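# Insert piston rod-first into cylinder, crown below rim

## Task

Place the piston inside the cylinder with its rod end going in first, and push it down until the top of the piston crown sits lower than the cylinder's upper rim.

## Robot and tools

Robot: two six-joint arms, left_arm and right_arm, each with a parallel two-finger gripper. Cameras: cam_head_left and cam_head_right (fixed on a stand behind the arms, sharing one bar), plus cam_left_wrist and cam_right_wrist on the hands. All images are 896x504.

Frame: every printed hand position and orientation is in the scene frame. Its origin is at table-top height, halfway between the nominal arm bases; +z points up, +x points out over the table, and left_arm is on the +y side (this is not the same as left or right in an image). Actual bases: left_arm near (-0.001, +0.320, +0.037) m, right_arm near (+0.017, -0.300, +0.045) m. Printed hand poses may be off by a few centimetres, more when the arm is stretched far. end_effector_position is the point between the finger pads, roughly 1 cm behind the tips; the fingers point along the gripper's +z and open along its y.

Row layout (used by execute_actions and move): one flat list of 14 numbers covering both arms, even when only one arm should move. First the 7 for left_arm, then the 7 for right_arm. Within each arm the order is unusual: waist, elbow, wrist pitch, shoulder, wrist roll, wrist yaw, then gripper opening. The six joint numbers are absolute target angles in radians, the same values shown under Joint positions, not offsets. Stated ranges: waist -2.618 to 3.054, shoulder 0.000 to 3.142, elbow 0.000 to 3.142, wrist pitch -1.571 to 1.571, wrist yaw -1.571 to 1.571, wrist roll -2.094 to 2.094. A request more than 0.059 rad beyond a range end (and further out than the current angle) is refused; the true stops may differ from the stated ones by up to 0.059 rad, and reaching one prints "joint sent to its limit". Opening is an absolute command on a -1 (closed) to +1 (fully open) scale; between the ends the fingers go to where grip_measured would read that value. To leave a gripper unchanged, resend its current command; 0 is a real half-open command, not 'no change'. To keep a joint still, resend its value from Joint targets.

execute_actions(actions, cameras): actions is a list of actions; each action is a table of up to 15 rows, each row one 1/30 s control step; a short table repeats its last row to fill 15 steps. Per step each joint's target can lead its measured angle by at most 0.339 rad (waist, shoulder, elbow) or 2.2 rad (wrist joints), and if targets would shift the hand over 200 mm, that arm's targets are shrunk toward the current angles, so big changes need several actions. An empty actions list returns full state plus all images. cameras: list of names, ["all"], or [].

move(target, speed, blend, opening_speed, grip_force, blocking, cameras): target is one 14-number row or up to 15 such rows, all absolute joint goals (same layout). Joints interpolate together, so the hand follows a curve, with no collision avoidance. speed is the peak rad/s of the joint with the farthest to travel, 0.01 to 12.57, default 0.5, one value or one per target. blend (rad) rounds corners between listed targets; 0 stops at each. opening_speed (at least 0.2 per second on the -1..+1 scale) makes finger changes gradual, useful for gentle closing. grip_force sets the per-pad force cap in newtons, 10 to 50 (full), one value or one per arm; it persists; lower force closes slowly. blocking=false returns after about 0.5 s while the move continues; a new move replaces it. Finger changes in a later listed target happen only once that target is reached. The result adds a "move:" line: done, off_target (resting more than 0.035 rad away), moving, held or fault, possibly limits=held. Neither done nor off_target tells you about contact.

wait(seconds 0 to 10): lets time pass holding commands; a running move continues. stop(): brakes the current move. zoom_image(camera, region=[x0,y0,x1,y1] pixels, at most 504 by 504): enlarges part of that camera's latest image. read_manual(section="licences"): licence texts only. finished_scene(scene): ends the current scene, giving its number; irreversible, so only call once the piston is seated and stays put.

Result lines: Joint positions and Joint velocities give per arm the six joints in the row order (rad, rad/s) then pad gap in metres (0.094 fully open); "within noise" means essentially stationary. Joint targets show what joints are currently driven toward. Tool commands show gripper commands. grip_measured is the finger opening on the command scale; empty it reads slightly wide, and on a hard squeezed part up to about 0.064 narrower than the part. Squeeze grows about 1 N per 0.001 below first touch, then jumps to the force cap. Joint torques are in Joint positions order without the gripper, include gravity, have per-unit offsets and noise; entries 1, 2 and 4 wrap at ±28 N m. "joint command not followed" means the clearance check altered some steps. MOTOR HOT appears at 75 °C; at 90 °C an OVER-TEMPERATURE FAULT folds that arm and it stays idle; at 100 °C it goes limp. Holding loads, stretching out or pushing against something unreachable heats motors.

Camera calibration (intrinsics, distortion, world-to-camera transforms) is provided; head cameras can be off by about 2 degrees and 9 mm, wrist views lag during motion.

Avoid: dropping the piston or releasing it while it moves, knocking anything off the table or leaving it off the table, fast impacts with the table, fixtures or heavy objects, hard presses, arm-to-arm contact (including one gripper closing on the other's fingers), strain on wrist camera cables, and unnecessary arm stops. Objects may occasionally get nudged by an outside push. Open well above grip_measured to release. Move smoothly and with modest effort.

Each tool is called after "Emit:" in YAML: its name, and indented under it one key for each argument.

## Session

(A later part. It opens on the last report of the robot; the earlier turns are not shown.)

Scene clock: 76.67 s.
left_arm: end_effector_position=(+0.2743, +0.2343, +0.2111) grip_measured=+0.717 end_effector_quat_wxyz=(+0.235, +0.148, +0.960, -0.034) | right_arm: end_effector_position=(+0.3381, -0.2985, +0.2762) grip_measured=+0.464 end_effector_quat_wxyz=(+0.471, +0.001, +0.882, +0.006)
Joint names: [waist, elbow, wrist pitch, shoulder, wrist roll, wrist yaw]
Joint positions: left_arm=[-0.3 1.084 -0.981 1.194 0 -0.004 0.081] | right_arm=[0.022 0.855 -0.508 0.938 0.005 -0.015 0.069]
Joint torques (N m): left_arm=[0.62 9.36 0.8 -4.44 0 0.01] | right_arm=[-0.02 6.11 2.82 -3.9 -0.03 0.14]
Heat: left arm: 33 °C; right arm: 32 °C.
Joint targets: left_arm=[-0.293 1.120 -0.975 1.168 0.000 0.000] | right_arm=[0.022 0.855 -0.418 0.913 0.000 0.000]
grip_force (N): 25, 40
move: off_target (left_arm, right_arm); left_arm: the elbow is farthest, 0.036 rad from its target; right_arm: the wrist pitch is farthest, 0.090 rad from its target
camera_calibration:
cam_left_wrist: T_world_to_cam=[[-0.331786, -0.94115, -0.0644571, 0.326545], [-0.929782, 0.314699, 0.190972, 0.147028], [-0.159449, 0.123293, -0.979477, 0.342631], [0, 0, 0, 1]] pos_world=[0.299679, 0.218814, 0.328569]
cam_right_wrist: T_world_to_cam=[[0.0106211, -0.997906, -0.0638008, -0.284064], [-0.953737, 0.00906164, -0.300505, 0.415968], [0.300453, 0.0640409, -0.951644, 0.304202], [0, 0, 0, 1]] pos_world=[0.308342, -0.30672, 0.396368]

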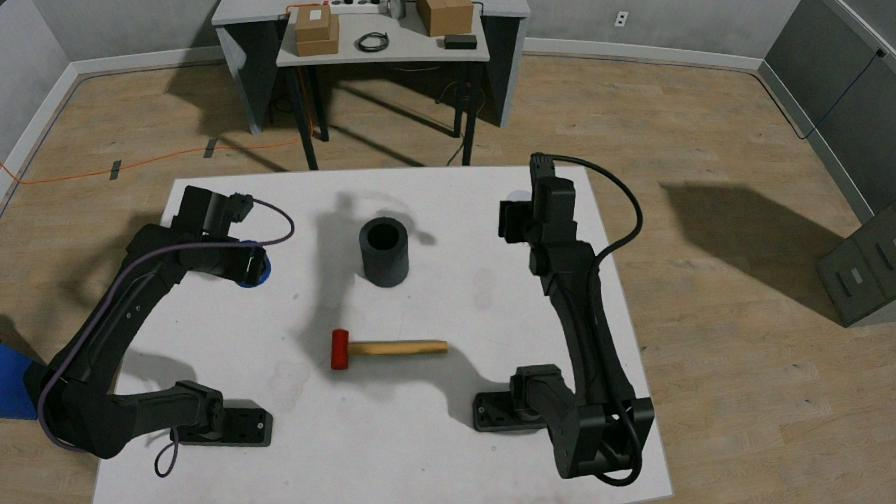

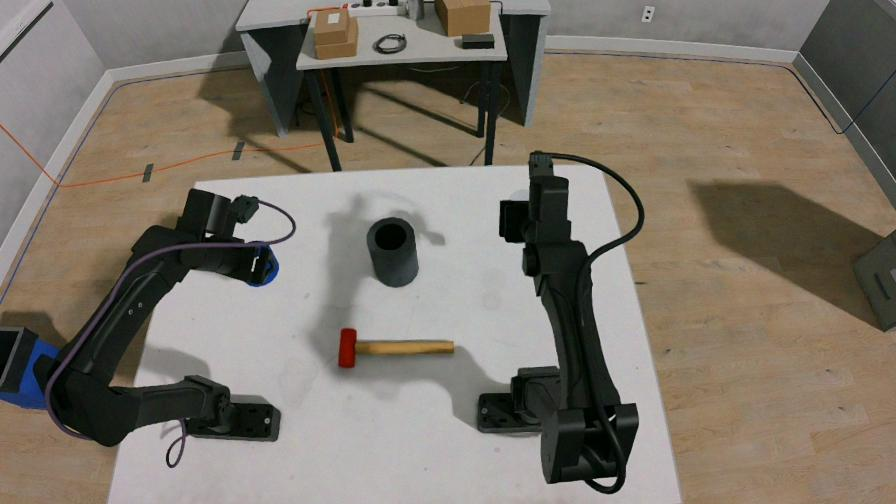

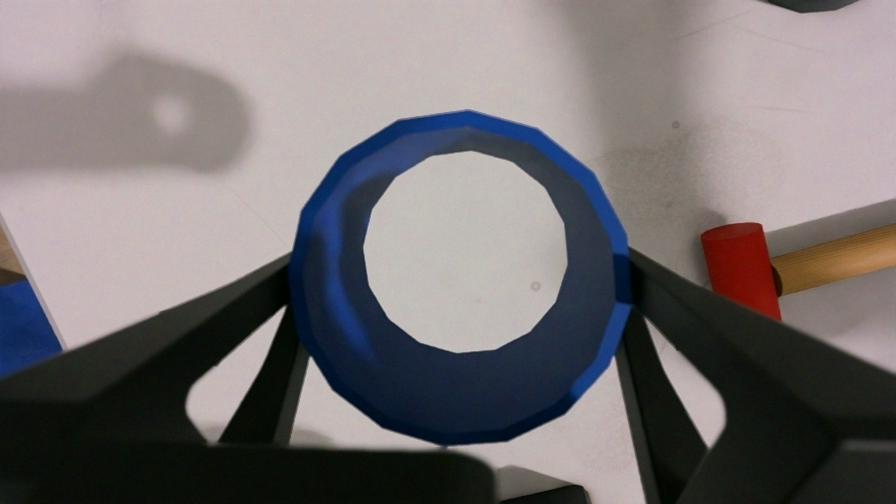

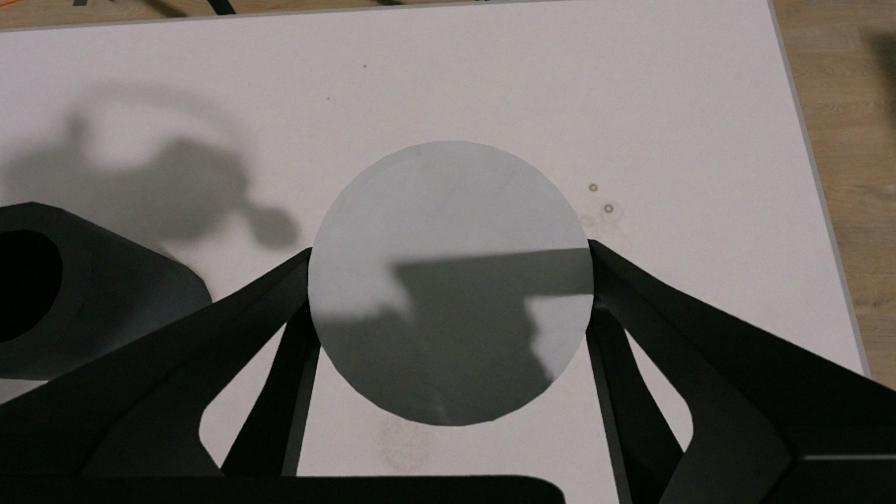

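Emit:
move:
  target: [-0.759, 1.963, -0.943, 2.031, 0.0, 0.0, 0.45, 0.022, 0.8545, -0.735, 0.913, 0.0, 0.0, 0.2]
  speed: 0.6
  cameras: ["all"]

Scene clock: 89.83 s.
left_arm: end_effector_position=(+0.3621, -0.0306, +0.2058) grip_measured=+0.717 end_effector_quat_wxyz=(+0.227, +0.364, +0.899, -0.091) | right_arm: end_effector_position=(+0.2911, -0.2983, +0.2240) grip_measured=+0.464 end_effector_quat_wxyz=(+0.342, +0.002, +0.940, +0.006)
Joint names: [waist, elbow, wrist pitch, shoulder, wrist roll, wrist yaw]
Joint positions: left_arm=[-0.764 1.922 -0.973 2.026 0 -0.002 0.081] | right_arm=[0.022 0.855 -0.789 0.938 0.003 -0.014 0.069]
Joint torques (N m): left_arm=[0.4 9.74 1.04 -9.5 0 0] | right_arm=[0.02 5.83 2.09 -3.64 0 0.15]
Heat: left arm: 33 °C; right arm: 33 °C.
Joint targets: left_arm=[-0.759 1.963 -0.943 2.031 0.000 0.000] | right_arm=[0.022 0.855 -0.735 0.913 0.000 0.000]
grip_force (N): 25, 40
move: off_target (left_arm, right_arm); left_arm: the elbow is farthest, 0.041 rad from its target; right_arm: the wrist pitch is farthest, 0.054 rad from its target
camera_calibration:
cam_left_wrist: T_world_to_cam=[[-0.717714, -0.693433, -0.0635369, 0.253169], [-0.691884, 0.699846, 0.177515, 0.24138], [-0.0786283, 0.171365, -0.982065, 0.356816], [0, 0, 0, 1]] pos_world=[0.376766, -0.0545194, 0.323653]
cam_right_wrist: T_world_to_cam=[[-0.00708517, -0.997871, -0.0648281, -0.281338], [-0.999674, 0.00865719, -0.0240004, 0.30676], [0.0245105, 0.064637, -0.997608, 0.359345], [0, 0, 0, 1]] pos_world=[0.295859, -0.306622, 0.34761]

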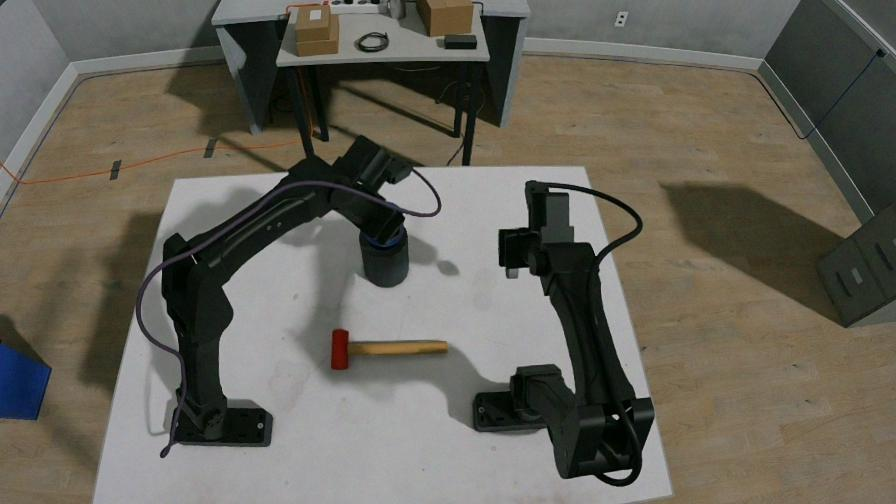

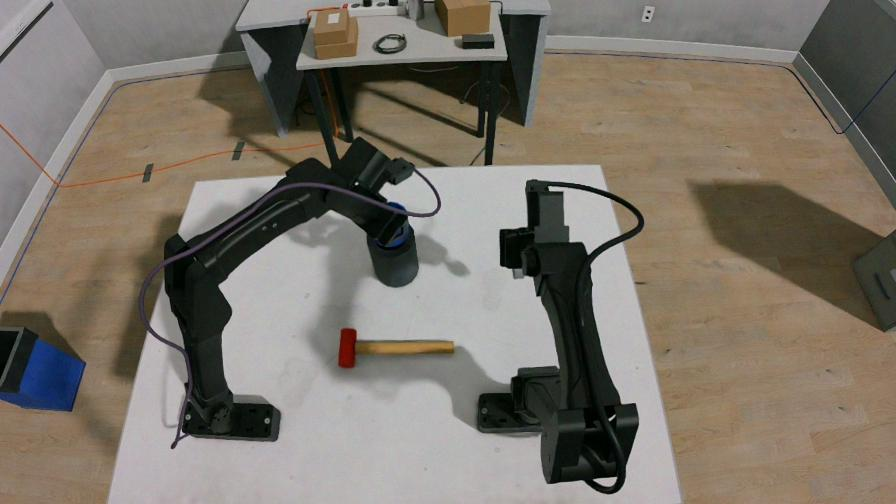

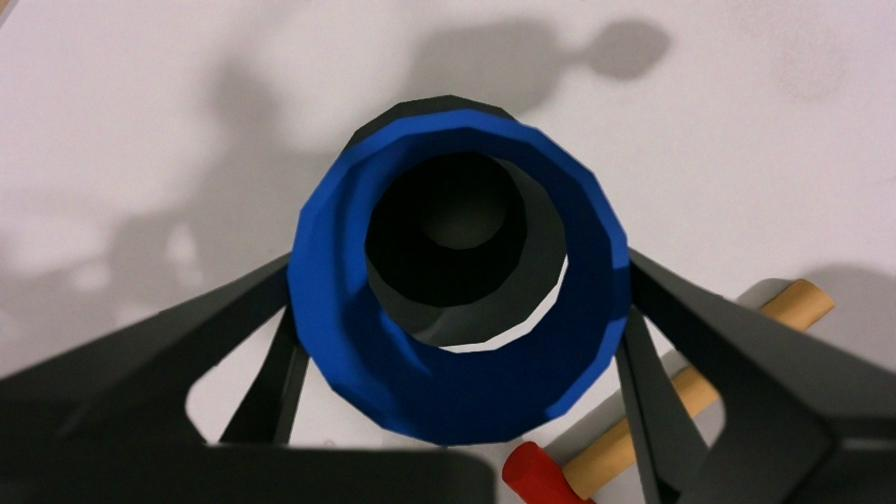

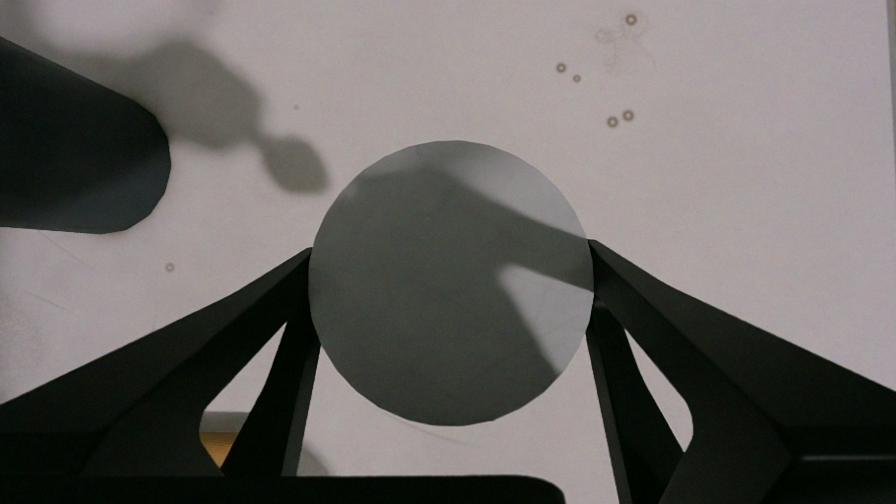

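Emit:
zoom_image:
  camera: "cam_left_wrist"
  region: [280, 80, 640, 460]

Emit:
zoom_image:
  camera: "cam_head_right"
  region: [330, 130, 560, 300]

Scaled by 1.326 from the camera's 896x504 image, which has a finer 1280x720 frame.

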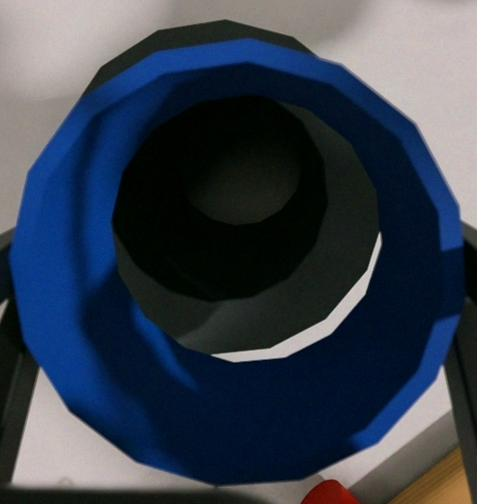

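Scaled by 2.191 from the camera's 896x504 image, which has a finer 1280x720 frame.

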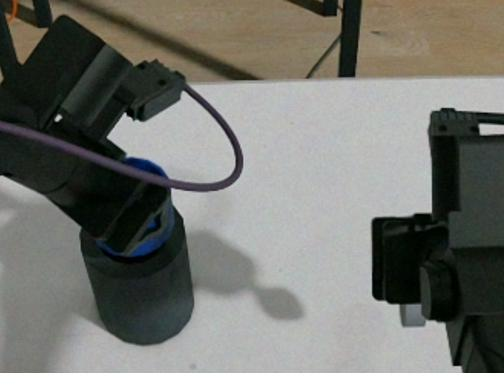

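Emit:
move:
  target: [-0.738, 1.780, -0.792, 1.997, 0.0, 0.0, 0.45, 0.022, 0.8545, -0.735, 0.913, 0.0, 0.0, 0.2]
  speed: 0.2
  cameras: ["cam_left_wrist", "cam_head_left", "cam_head_right"]

Emit:
zoom_image:
  camera: "cam_left_wrist"
  region: [280, 80, 640, 460]

Emit:
zoom_image:
  camera: "cam_head_left"
  region: [320, 180, 460, 300]

Emit:
zoom_image:
  camera: "cam_head_right"
  region: [330, 180, 470, 300]

Scene clock: 104.60 s.
left_arm: end_effector_position=(+0.3711, -0.0255, +0.1717) grip_measured=+0.717 end_effector_quat_wxyz=(+0.229, +0.355, +0.902, -0.089) | right_arm: end_effector_position=(+0.2911, -0.2983, +0.2240) grip_measured=+0.464 end_effector_quat_wxyz=(+0.342, +0.002, +0.940, +0.006)
Joint names: [waist, elbow, wrist pitch, shoulder, wrist roll, wrist yaw]
Joint positions: left_arm=[-0.744 1.785 -0.833 2.026 0 -0.002 0.081] | right_arm=[0.022 0.855 -0.789 0.938 0.003 -0.014 0.069]
Joint torques (N m): left_arm=[0.58 6.24 1.15 -12.08 0.01 0] | right_arm=[0.1 5.91 2.07 -3.71 0 0.15]
Motor temperatures (°C): left_arm=[29 31 34 30 27 27 26] | right_arm=[30 32 34 30 28 29 29]
Heat: left arm: 34 °C; right arm: 34 °C.
Joint targets: left_arm=[-0.738 1.780 -0.792 1.997 0.000 0.000] | right_arm=[0.022 0.855 -0.735 0.913 0.000 0.000]
grip_force (N): 25, 40
move: off_target (left_arm, right_arm); left_arm: the wrist pitch is farthest, 0.041 rad from its target; right_arm: the wrist pitch is farthest, 0.054 rad from its target
camera_calibration:
cam_left_wrist: T_world_to_cam=[[-0.70389, -0.70745, -0.0636745, 0.255489], [-0.705848, 0.686621, 0.174159, 0.255597], [-0.0794882, 0.167533, -0.982657, 0.323506], [0, 0, 0, 1]] pos_world=[0.385963, -0.0489499, 0.289649]
Images, in order (width x height): cam_head_left 896x504, cam_head_right 896x504, cam_left_wrist 896x504.

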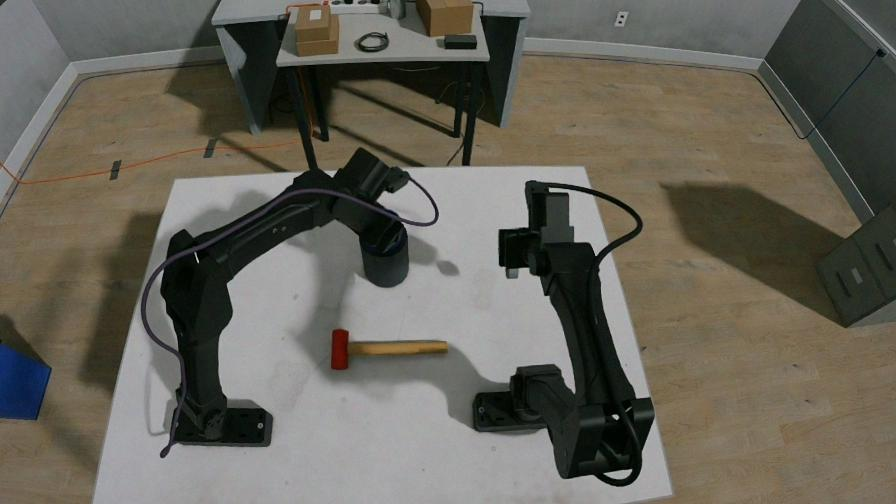

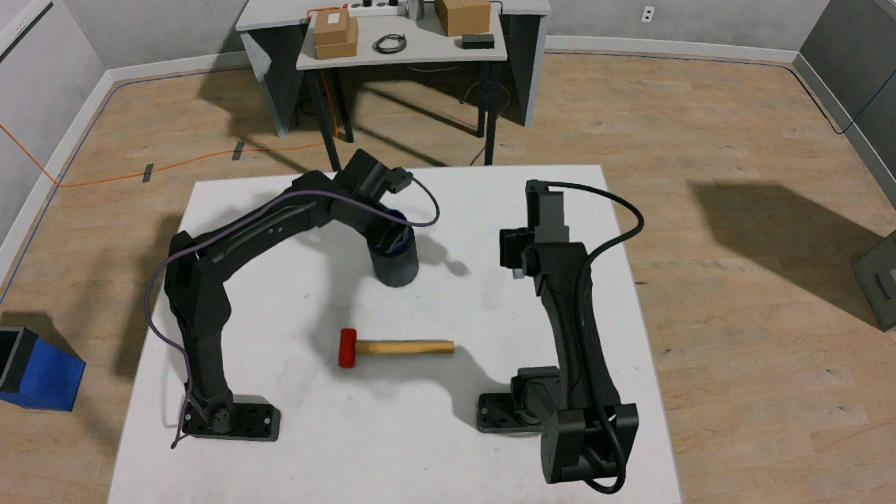

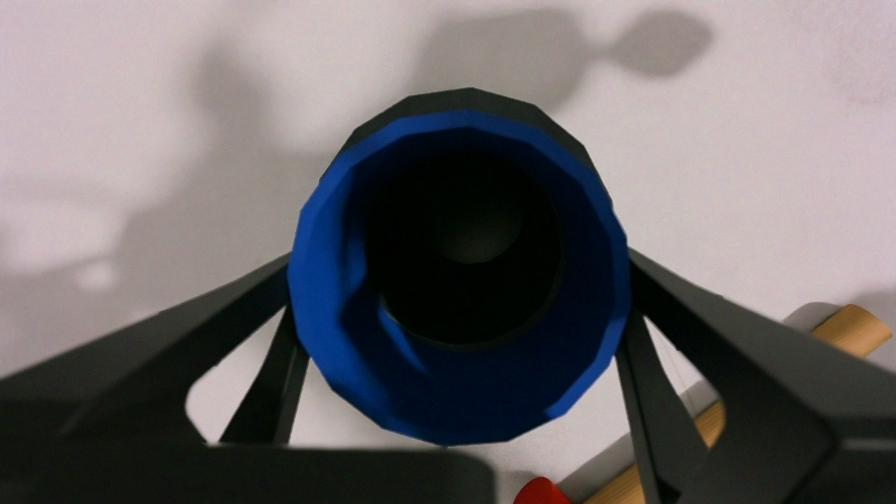

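Scaled by 1.326 from the camera's 896x504 image, which has a finer 1280x720 frame.

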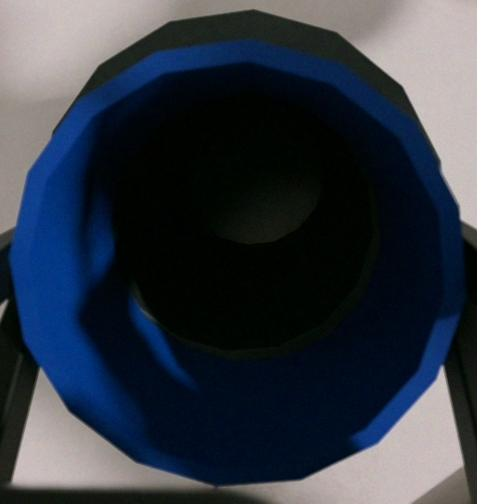

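Scaled by 3.600 from the camera's 896x504 image, which has a finer 1280x720 frame.

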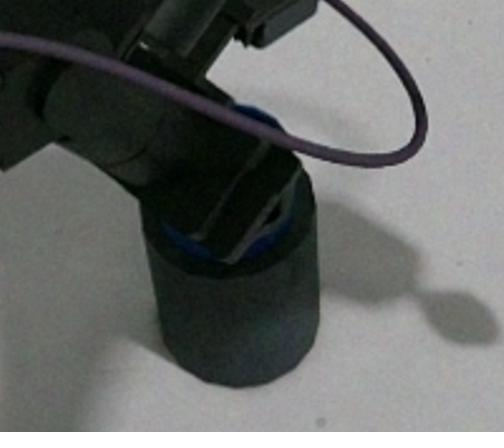

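Scaled by 3.600 from the camera's 896x504 image, which has a finer 1280x720 frame.

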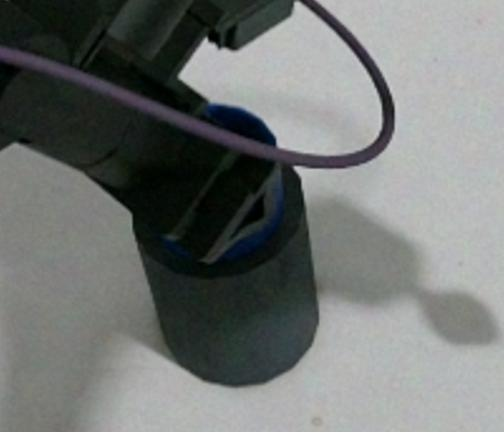

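Emit:
move:
  target: [-0.737, 1.729, -0.742, 1.988, 0.0, 0.0, 0.45, 0.022, 0.8545, -0.735, 0.913, 0.0, 0.0, 0.2]
  speed: 0.12
  cameras: ["cam_left_wrist", "cam_head_left", "cam_head_right"]

Emit:
zoom_image:
  camera: "cam_left_wrist"
  region: [280, 80, 640, 460]

Emit:
zoom_image:
  camera: "cam_head_left"
  region: [340, 190, 440, 290]

Emit:
zoom_image:
  camera: "cam_head_right"
  region: [350, 190, 450, 290]

Scene clock: 109.87 s.
left_arm: end_effector_position=(+0.3761, -0.0302, +0.1688) grip_measured=+0.717 end_effector_quat_wxyz=(+0.246, +0.353, +0.898, -0.096) | right_arm: end_effector_position=(+0.2911, -0.2983, +0.2240) grip_measured=+0.464 end_effector_quat_wxyz=(+0.342, +0.002, +0.940, +0.006)
Joint names: [waist, elbow, wrist pitch, shoulder, wrist roll, wrist yaw]
Joint positions: left_arm=[-0.744 1.747 -0.763 2.021 0 -0.002 0.081] | right_arm=[0.022 0.855 -0.789 0.938 0.003 -0.014 0.069]
Joint torques (N m): left_arm=[0.66 5.35 1.01 -12.37 0.01 -0.01] | right_arm=[0.08 5.89 2.08 -3.86 -0.01 0.15]
Heat: left arm: 34 °C; right arm: 34 °C.
Joint targets: left_arm=[-0.737 1.729 -0.742 1.988 0.000 0.000] | right_arm=[0.022 0.855 -0.735 0.913 0.000 0.000]
grip_force (N): 25, 40
move: off_target (right_arm); right_arm: the wrist pitch is farthest, 0.054 rad from its target
camera_calibration:
cam_left_wrist: T_world_to_cam=[[-0.70211, -0.709106, -0.0648924, 0.255009], [-0.710154, 0.690628, 0.136801, 0.270754], [-0.0521897, 0.142133, -0.988471, 0.311789], [0, 0, 0, 1]] pos_world=[0.387593, -0.0504776, 0.287703]
Images, in order (width x height): cam_head_left 896x504, cam_head_right 896x504, cam_left_wrist 896x504.

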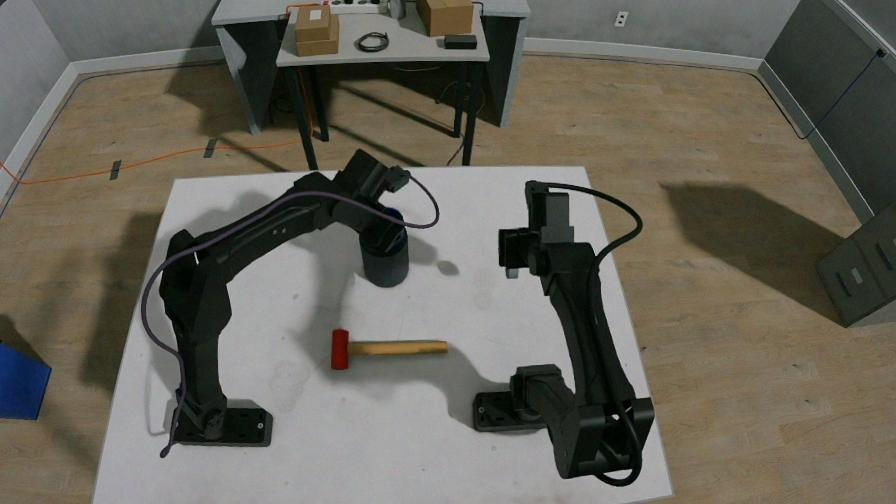

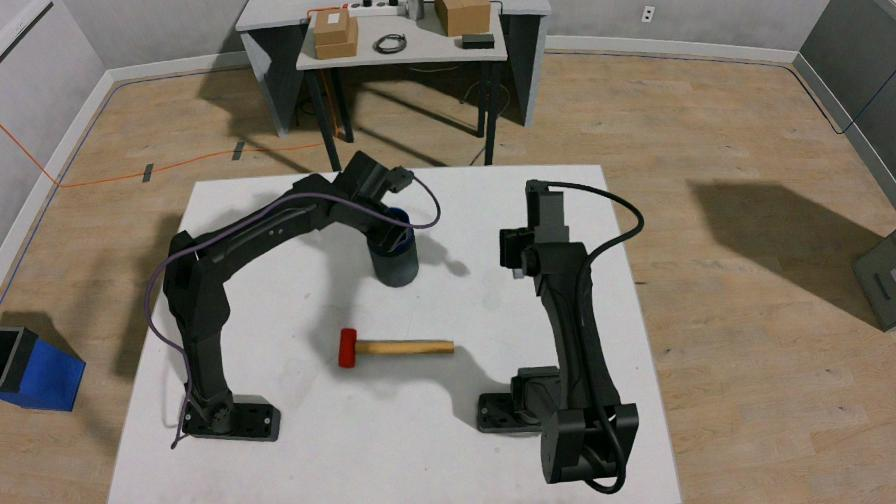

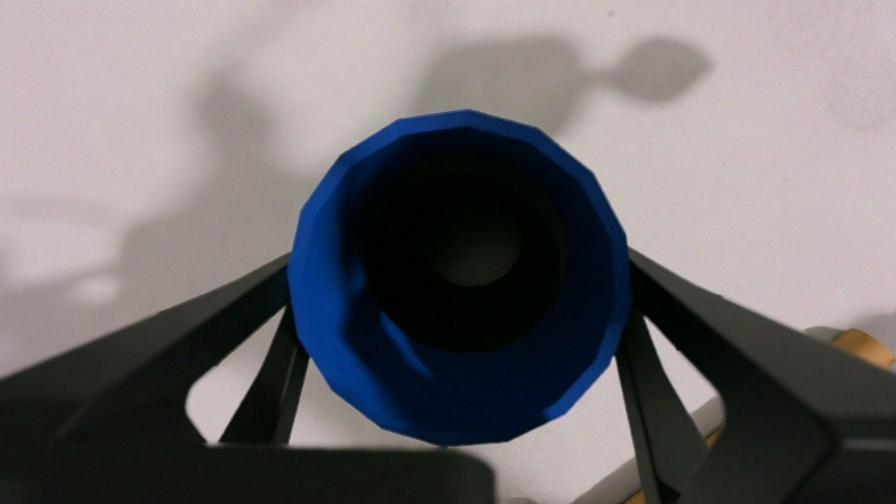

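Scaled by 1.326 from the camera's 896x504 image, which has a finer 1280x720 frame.

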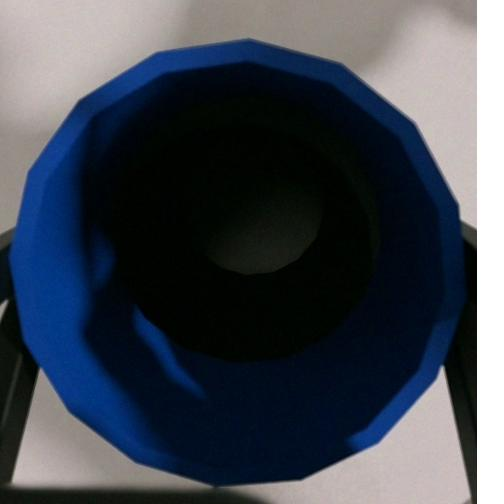

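Scaled by 5.040 from the camera's 896x504 image, which has a finer 1280x720 frame.

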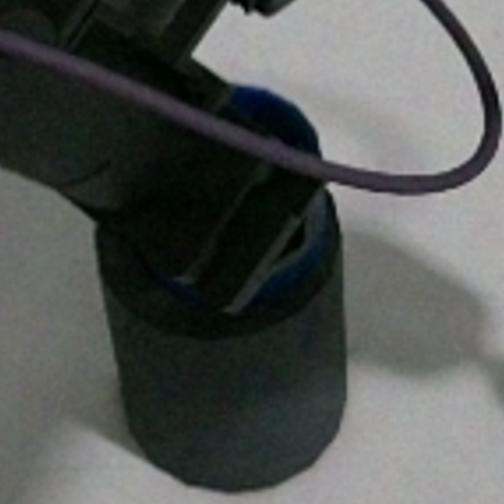

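Scaled by 5.040 from the camera's 896x504 image, which has a finer 1280x720 frame.

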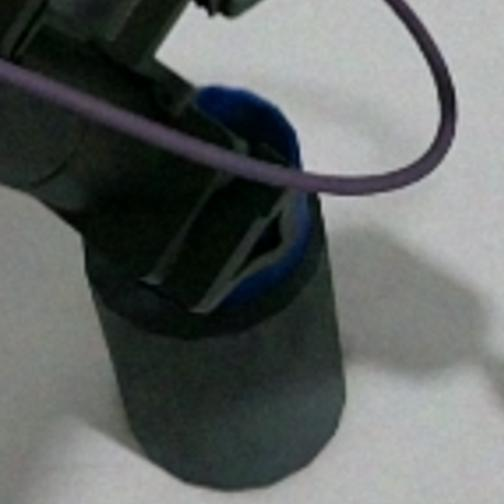

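Emit:
move:
  target: [-0.737, 1.729, -0.782, 1.977, 0.0, 0.0, 0.45, 0.022, 0.8545, -0.735, 0.913, 0.0, 0.0, 0.2]
  speed: 0.12
  cameras: ["cam_left_wrist"]

Emit:
zoom_image:
  camera: "cam_left_wrist"
  region: [340, 120, 590, 380]

Scene clock: 113.23 s.
left_arm: end_effector_position=(+0.3759, -0.0300, +0.1690) grip_measured=+0.717 end_effector_quat_wxyz=(+0.246, +0.353, +0.898, -0.096) | right_arm: end_effector_position=(+0.2911, -0.2983, +0.2240) grip_measured=+0.464 end_effector_quat_wxyz=(+0.342, +0.002, +0.940, +0.006)
Joint names: [waist, elbow, wrist pitch, shoulder, wrist roll, wrist yaw]
Joint positions: left_arm=[-0.744 1.746 -0.763 2.02 0 -0.002 0.081] | right_arm=[0.022 0.855 -0.789 0.938 0.003 -0.014 0.069]
Joint torques (N m): left_arm=[0.66 5.45 0.64 -13.12 0 0] | right_arm=[0.1 5.97 2.09 -3.64 -0.04 0.13]
Heat: left arm: 34 °C; right arm: 34 °C.
Joint targets: left_arm=[-0.737 1.729 -0.782 1.977 0.000 0.000] | right_arm=[0.022 0.855 -0.735 0.913 0.000 0.000]
grip_force (N): 25, 40
move: off_target (left_arm, right_arm); left_arm: the shoulder is farthest, 0.043 rad from its target; right_arm: the wrist pitch is farthest, 0.054 rad from its target
camera_calibration:
cam_left_wrist: T_world_to_cam=[[-0.70211, -0.709106, -0.0648924, 0.255016], [-0.710154, 0.690628, 0.136801, 0.2706], [-0.0521897, 0.142133, -0.988471, 0.311869], [0, 0, 0, 1]] pos_world=[0.387493, -0.0503776, 0.287803]
Images, in order (width x height): cam_left_wrist 896x504.

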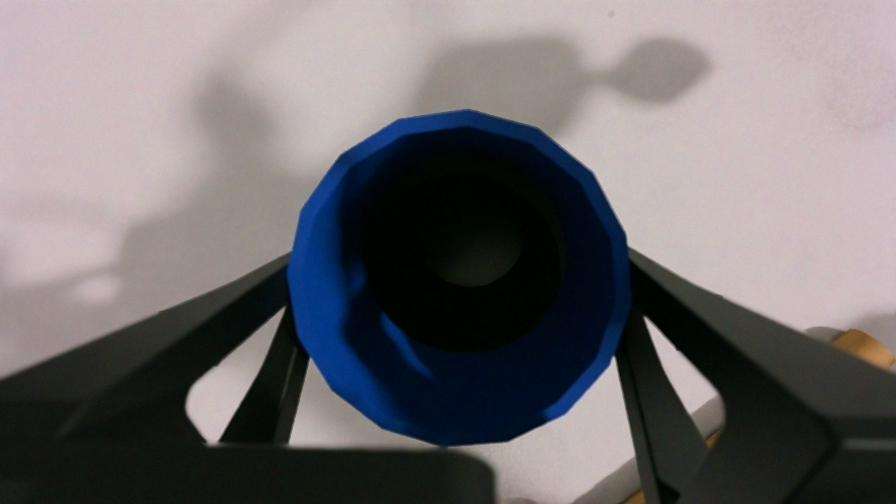

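Scaled by 1.938 from the camera's 896x504 image, which has a finer 1280x720 frame.

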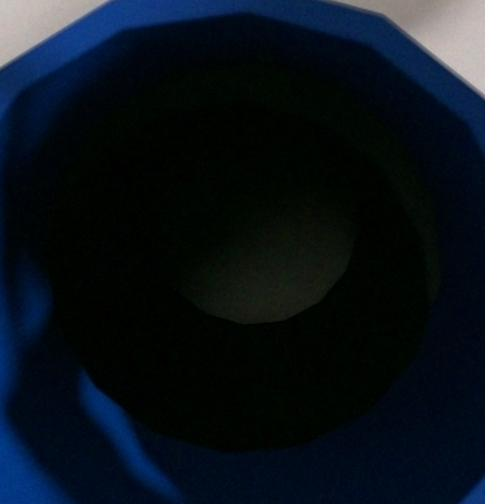

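Emit:
move:
  target: [-0.737, 1.841, -0.850, 1.958, 0.0, 0.0, 0.45, 0.022, 0.8545, -0.735, 0.913, 0.0, 0.0, 0.2]
  speed: 0.2
  cameras: ["cam_left_wrist"]

Emit:
zoom_image:
  camera: "cam_left_wrist"
  region: [280, 80, 640, 460]

Scene clock: 118.70 s.
left_arm: end_effector_position=(+0.3700, -0.0245, +0.1794) grip_measured=+0.717 end_effector_quat_wxyz=(+0.230, +0.355, +0.902, -0.089) | right_arm: end_effector_position=(+0.2911, -0.2983, +0.2240) grip_measured=+0.464 end_effector_quat_wxyz=(+0.342, +0.002, +0.940, +0.006)
Joint names: [waist, elbow, wrist pitch, shoulder, wrist roll, wrist yaw]
Joint positions: left_arm=[-0.744 1.802 -0.856 2.018 0 -0.002 0.081] | right_arm=[0.022 0.855 -0.789 0.938 0.003 -0.014 0.069]
Joint torques (N m): left_arm=[0.66 9.63 0.82 -14.38 0.01 0] | right_arm=[0.08 5.97 2.07 -3.73 -0.03 0.16]
Heat: left arm: 34 °C; right arm: 35 °C.
Joint targets: left_arm=[-0.737 1.841 -0.850 1.958 0.000 0.000] | right_arm=[0.022 0.855 -0.735 0.913 0.000 0.000]
grip_force (N): 25, 40
move: off_target (left_arm, right_arm); left_arm: the shoulder is farthest, 0.060 rad from its target; right_arm: the wrist pitch is farthest, 0.054 rad from its target
camera_calibration:
cam_left_wrist: T_world_to_cam=[[-0.703801, -0.707526, -0.0638058, 0.255915], [-0.706126, 0.686906, 0.171889, 0.253312], [-0.0777872, 0.16603, -0.983048, 0.330156], [0, 0, 0, 1]] pos_world=[0.384665, -0.0477515, 0.297346]
Images, in order (width x height): cam_left_wrist 896x504.

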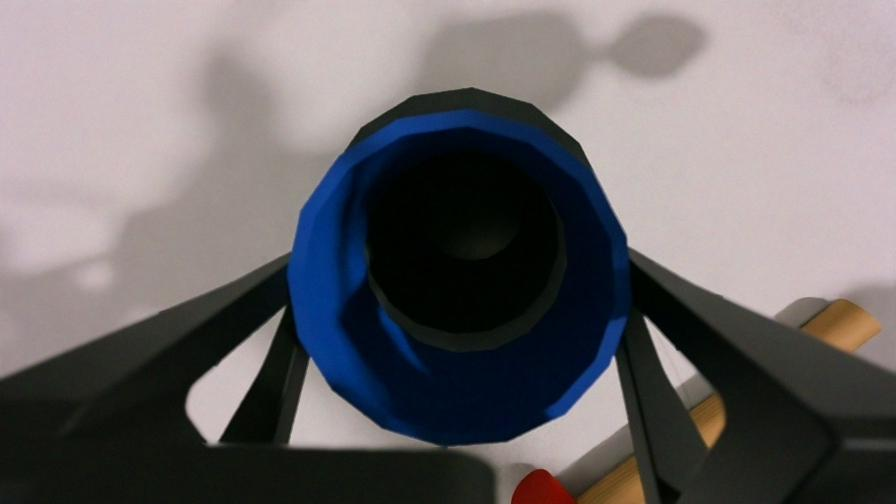

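Scaled by 1.326 from the camera's 896x504 image, which has a finer 1280x720 frame.

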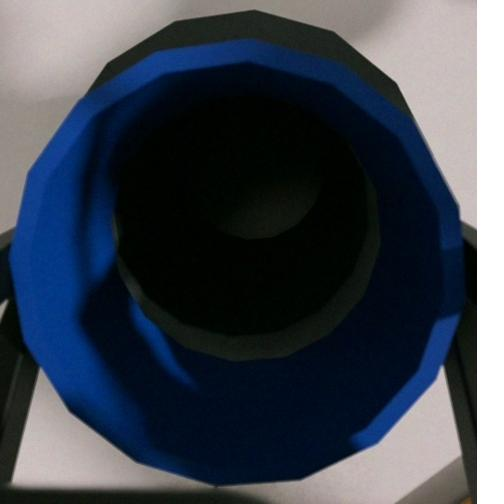

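Emit:
move:
  target: [-0.731, 1.752, -0.768, 1.985, 0.0, 0.0, 0.45, 0.022, 0.8545, -0.735, 0.913, 0.0, 0.0, 0.2]
  speed: 0.15
  cameras: ["cam_left_wrist"]

Emit:
zoom_image:
  camera: "cam_left_wrist"
  region: [280, 80, 640, 460]

Scene clock: 122.23 s.
left_arm: end_effector_position=(+0.3743, -0.0243, +0.1704) grip_measured=+0.717 end_effector_quat_wxyz=(+0.236, +0.351, +0.901, -0.091) | right_arm: end_effector_position=(+0.2911, -0.2983, +0.2240) grip_measured=+0.464 end_effector_quat_wxyz=(+0.342, +0.002, +0.940, +0.006)
Joint names: [waist, elbow, wrist pitch, shoulder, wrist roll, wrist yaw]
Joint positions: left_arm=[-0.738 1.76 -0.8 2.018 0 -0.002 0.081] | right_arm=[0.022 0.855 -0.789 0.938 0.003 -0.014 0.069]
Joint torques (N m): left_arm=[0.62 6.05 1.09 -12.34 0.01 0] | right_arm=[0.05 6 2.04 -3.71 0 0.13]
Heat: left arm: 34 °C; right arm: 35 °C.
Joint targets: left_arm=[-0.731 1.752 -0.768 1.985 0.000 0.000] | right_arm=[0.022 0.855 -0.735 0.913 0.000 0.000]
grip_force (N): 25, 40
move: off_target (right_arm); right_arm: the wrist pitch is farthest, 0.054 rad from its target
camera_calibration:
cam_left_wrist: T_world_to_cam=[[-0.698835, -0.712393, -0.0642239, 0.25657], [-0.711959, 0.684133, 0.158358, 0.262151], [-0.0688756, 0.156391, -0.985291, 0.318449], [0, 0, 0, 1]] pos_world=[0.387874, -0.0463701, 0.288729]
Images, in order (width x height): cam_left_wrist 896x504.

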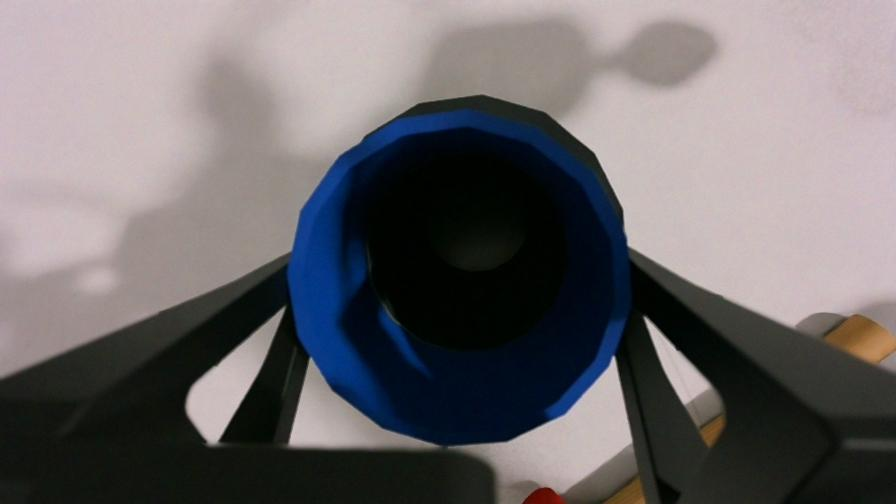

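Scaled by 1.326 from the camera's 896x504 image, which has a finer 1280x720 frame.

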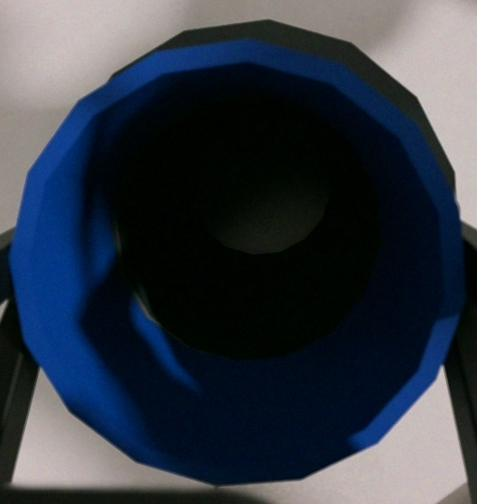

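Emit:
move:
  target: [-0.738, 1.735, -0.758, 1.985, 0.0, 0.0, 0.45, 0.022, 0.8545, -0.735, 0.913, 0.0, 0.0, 0.2]
  speed: 0.1
  cameras: ["cam_left_wrist", "cam_head_right"]

Emit:
zoom_image:
  camera: "cam_left_wrist"
  region: [280, 80, 640, 460]

Emit:
zoom_image:
  camera: "cam_left_wrist"
  region: [350, 130, 480, 260]

Emit:
zoom_image:
  camera: "cam_left_wrist"
  region: [350, 240, 480, 370]

Emit:
zoom_image:
  camera: "cam_left_wrist"
  region: [460, 160, 590, 290]

Scene clock: 125.17 s.
left_arm: end_effector_position=(+0.3761, -0.0259, +0.1691) grip_measured=+0.717 end_effector_quat_wxyz=(+0.242, +0.351, +0.900, -0.093) | right_arm: end_effector_position=(+0.2911, -0.2983, +0.2240) grip_measured=+0.464 end_effector_quat_wxyz=(+0.342, +0.002, +0.940, +0.006)
Joint names: [waist, elbow, wrist pitch, shoulder, wrist roll, wrist yaw]
Joint positions: left_arm=[-0.738 1.749 -0.778 2.018 0 -0.002 0.081] | right_arm=[0.022 0.855 -0.789 0.938 0.003 -0.014 0.069]
Joint torques (N m): left_arm=[-0.02 5.63 0.99 -12.36 0 0] | right_arm=[0.08 5.9 2.07 -3.66 -0.02 0.11]
Heat: left arm: 34 °C; right arm: 35 °C.
Joint targets: left_arm=[-0.738 1.735 -0.758 1.985 0.000 0.000] | right_arm=[0.022 0.855 -0.735 0.913 0.000 0.000]
grip_force (N): 25, 40
move: off_target (right_arm); right_arm: the wrist pitch is farthest, 0.054 rad from its target
camera_calibration:
cam_left_wrist: T_world_to_cam=[[-0.69829, -0.7129, -0.0645394, 0.25642], [-0.713247, 0.685321, 0.147014, 0.267193], [-0.0605762, 0.148691, -0.987027, 0.314528], [0, 0, 0, 1]] pos_world=[0.388683, -0.0470785, 0.287716]
Images, in order (width x height): cam_head_right 896x504, cam_left_wrist 896x504.

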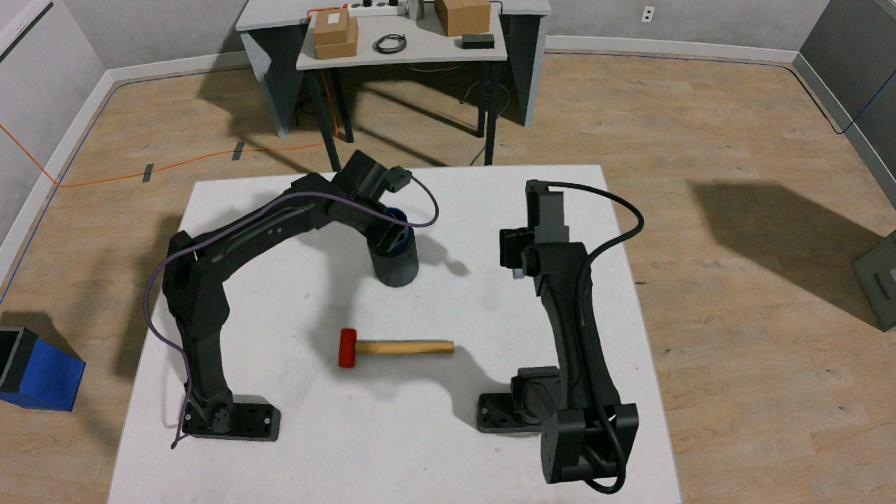

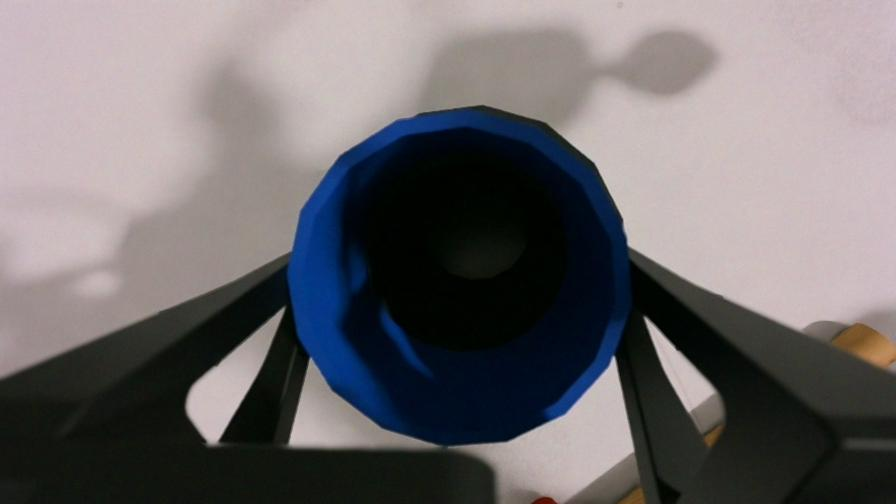

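Scaled by 1.326 from the camera's 896x504 image, which has a finer 1280x720 frame.

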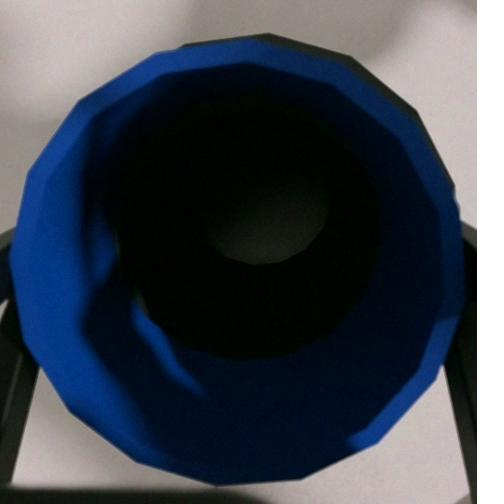

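Scaled by 3.877 from the camera's 896x504 image, which has a finer 1280x720 frame.

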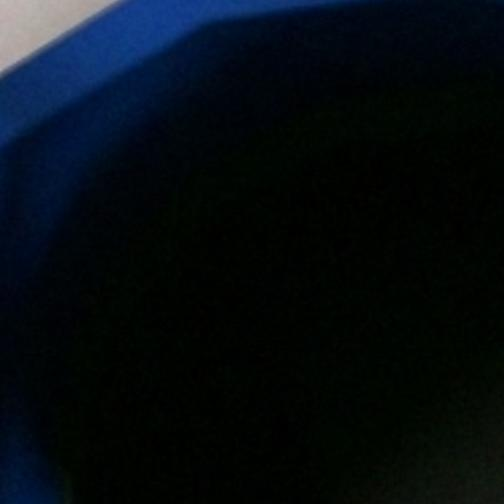

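Scaled by 3.877 from the camera's 896x504 image, which has a finer 1280x720 frame.

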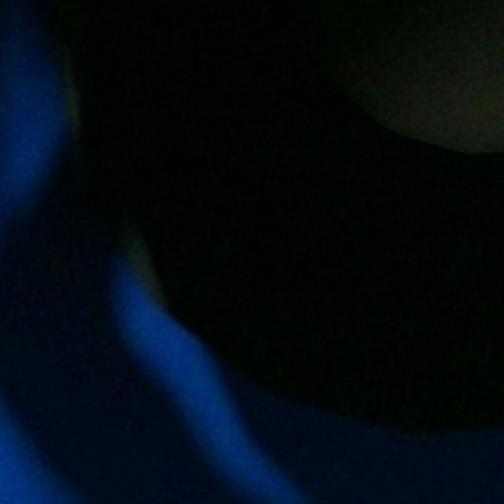

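Scaled by 3.877 from the camera's 896x504 image, which has a finer 1280x720 frame.

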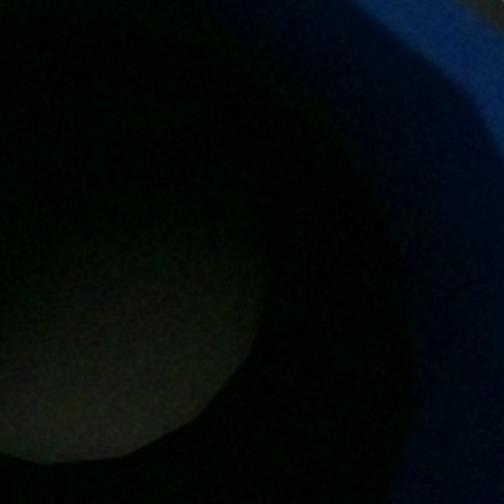

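Emit:
move:
  target:
    - [-0.752, 1.812, -0.835, 1.985, 0.0, 0.0, 0.45, 0.022, 0.8545, -0.735, 0.913, 0.0, 0.0, 0.2]
    - [-0.735, 1.748, -0.768, 1.985, 0.0, 0.0, 0.45, 0.022, 0.8545, -0.735, 0.913, 0.0, 0.0, 0.2]
  speed: 0.15
  cameras: ["cam_left_wrist"]

Emit:
zoom_image:
  camera: "cam_left_wrist"
  region: [280, 80, 640, 460]

Scene clock: 129.60 s.
left_arm: end_effector_position=(+0.3738, -0.0254, +0.1699) grip_measured=+0.717 end_effector_quat_wxyz=(+0.237, +0.352, +0.901, -0.092) | right_arm: end_effector_position=(+0.2911, -0.2983, +0.2240) grip_measured=+0.464 end_effector_quat_wxyz=(+0.342, +0.002, +0.940, +0.006)
Joint names: [waist, elbow, wrist pitch, shoulder, wrist roll, wrist yaw]
Joint positions: left_arm=[-0.741 1.757 -0.795 2.018 0 -0.002 0.081] | right_arm=[0.022 0.855 -0.789 0.938 0.003 -0.014 0.069]
Joint torques (N m): left_arm=[0.5 5.96 1.05 -12.34 0.01 -0.01] | right_arm=[0.06 5.9 2.08 -3.73 -0.02 0.14]
Heat: left arm: 34 °C; right arm: 35 °C.
Joint targets: left_arm=[-0.735 1.748 -0.768 1.985 0.000 0.000] | right_arm=[0.022 0.855 -0.735 0.913 0.000 0.000]
grip_force (N): 25, 40
move: off_target (right_arm); right_arm: the wrist pitch is farthest, 0.054 rad from its target
camera_calibration:
cam_left_wrist: T_world_to_cam=[[-0.700338, -0.710911, -0.0642844, 0.256015], [-0.710653, 0.685942, 0.156385, 0.26255], [-0.0670807, 0.155207, -0.985602, 0.3175], [0, 0, 0, 1]] pos_world=[0.387177, -0.0473683, 0.288327]
Images, in order (width x height): cam_left_wrist 896x504.

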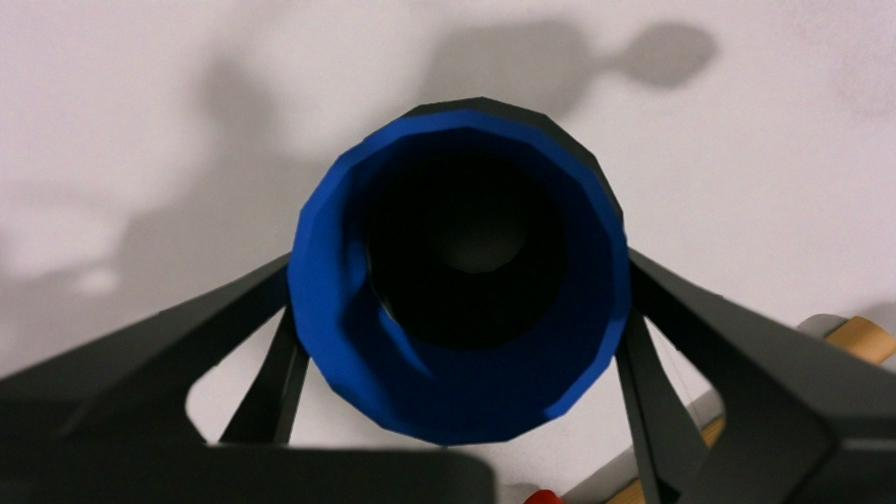

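Scaled by 1.326 from the camera's 896x504 image, which has a finer 1280x720 frame.

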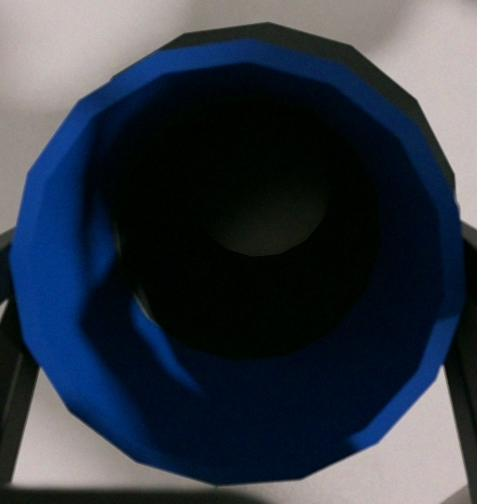

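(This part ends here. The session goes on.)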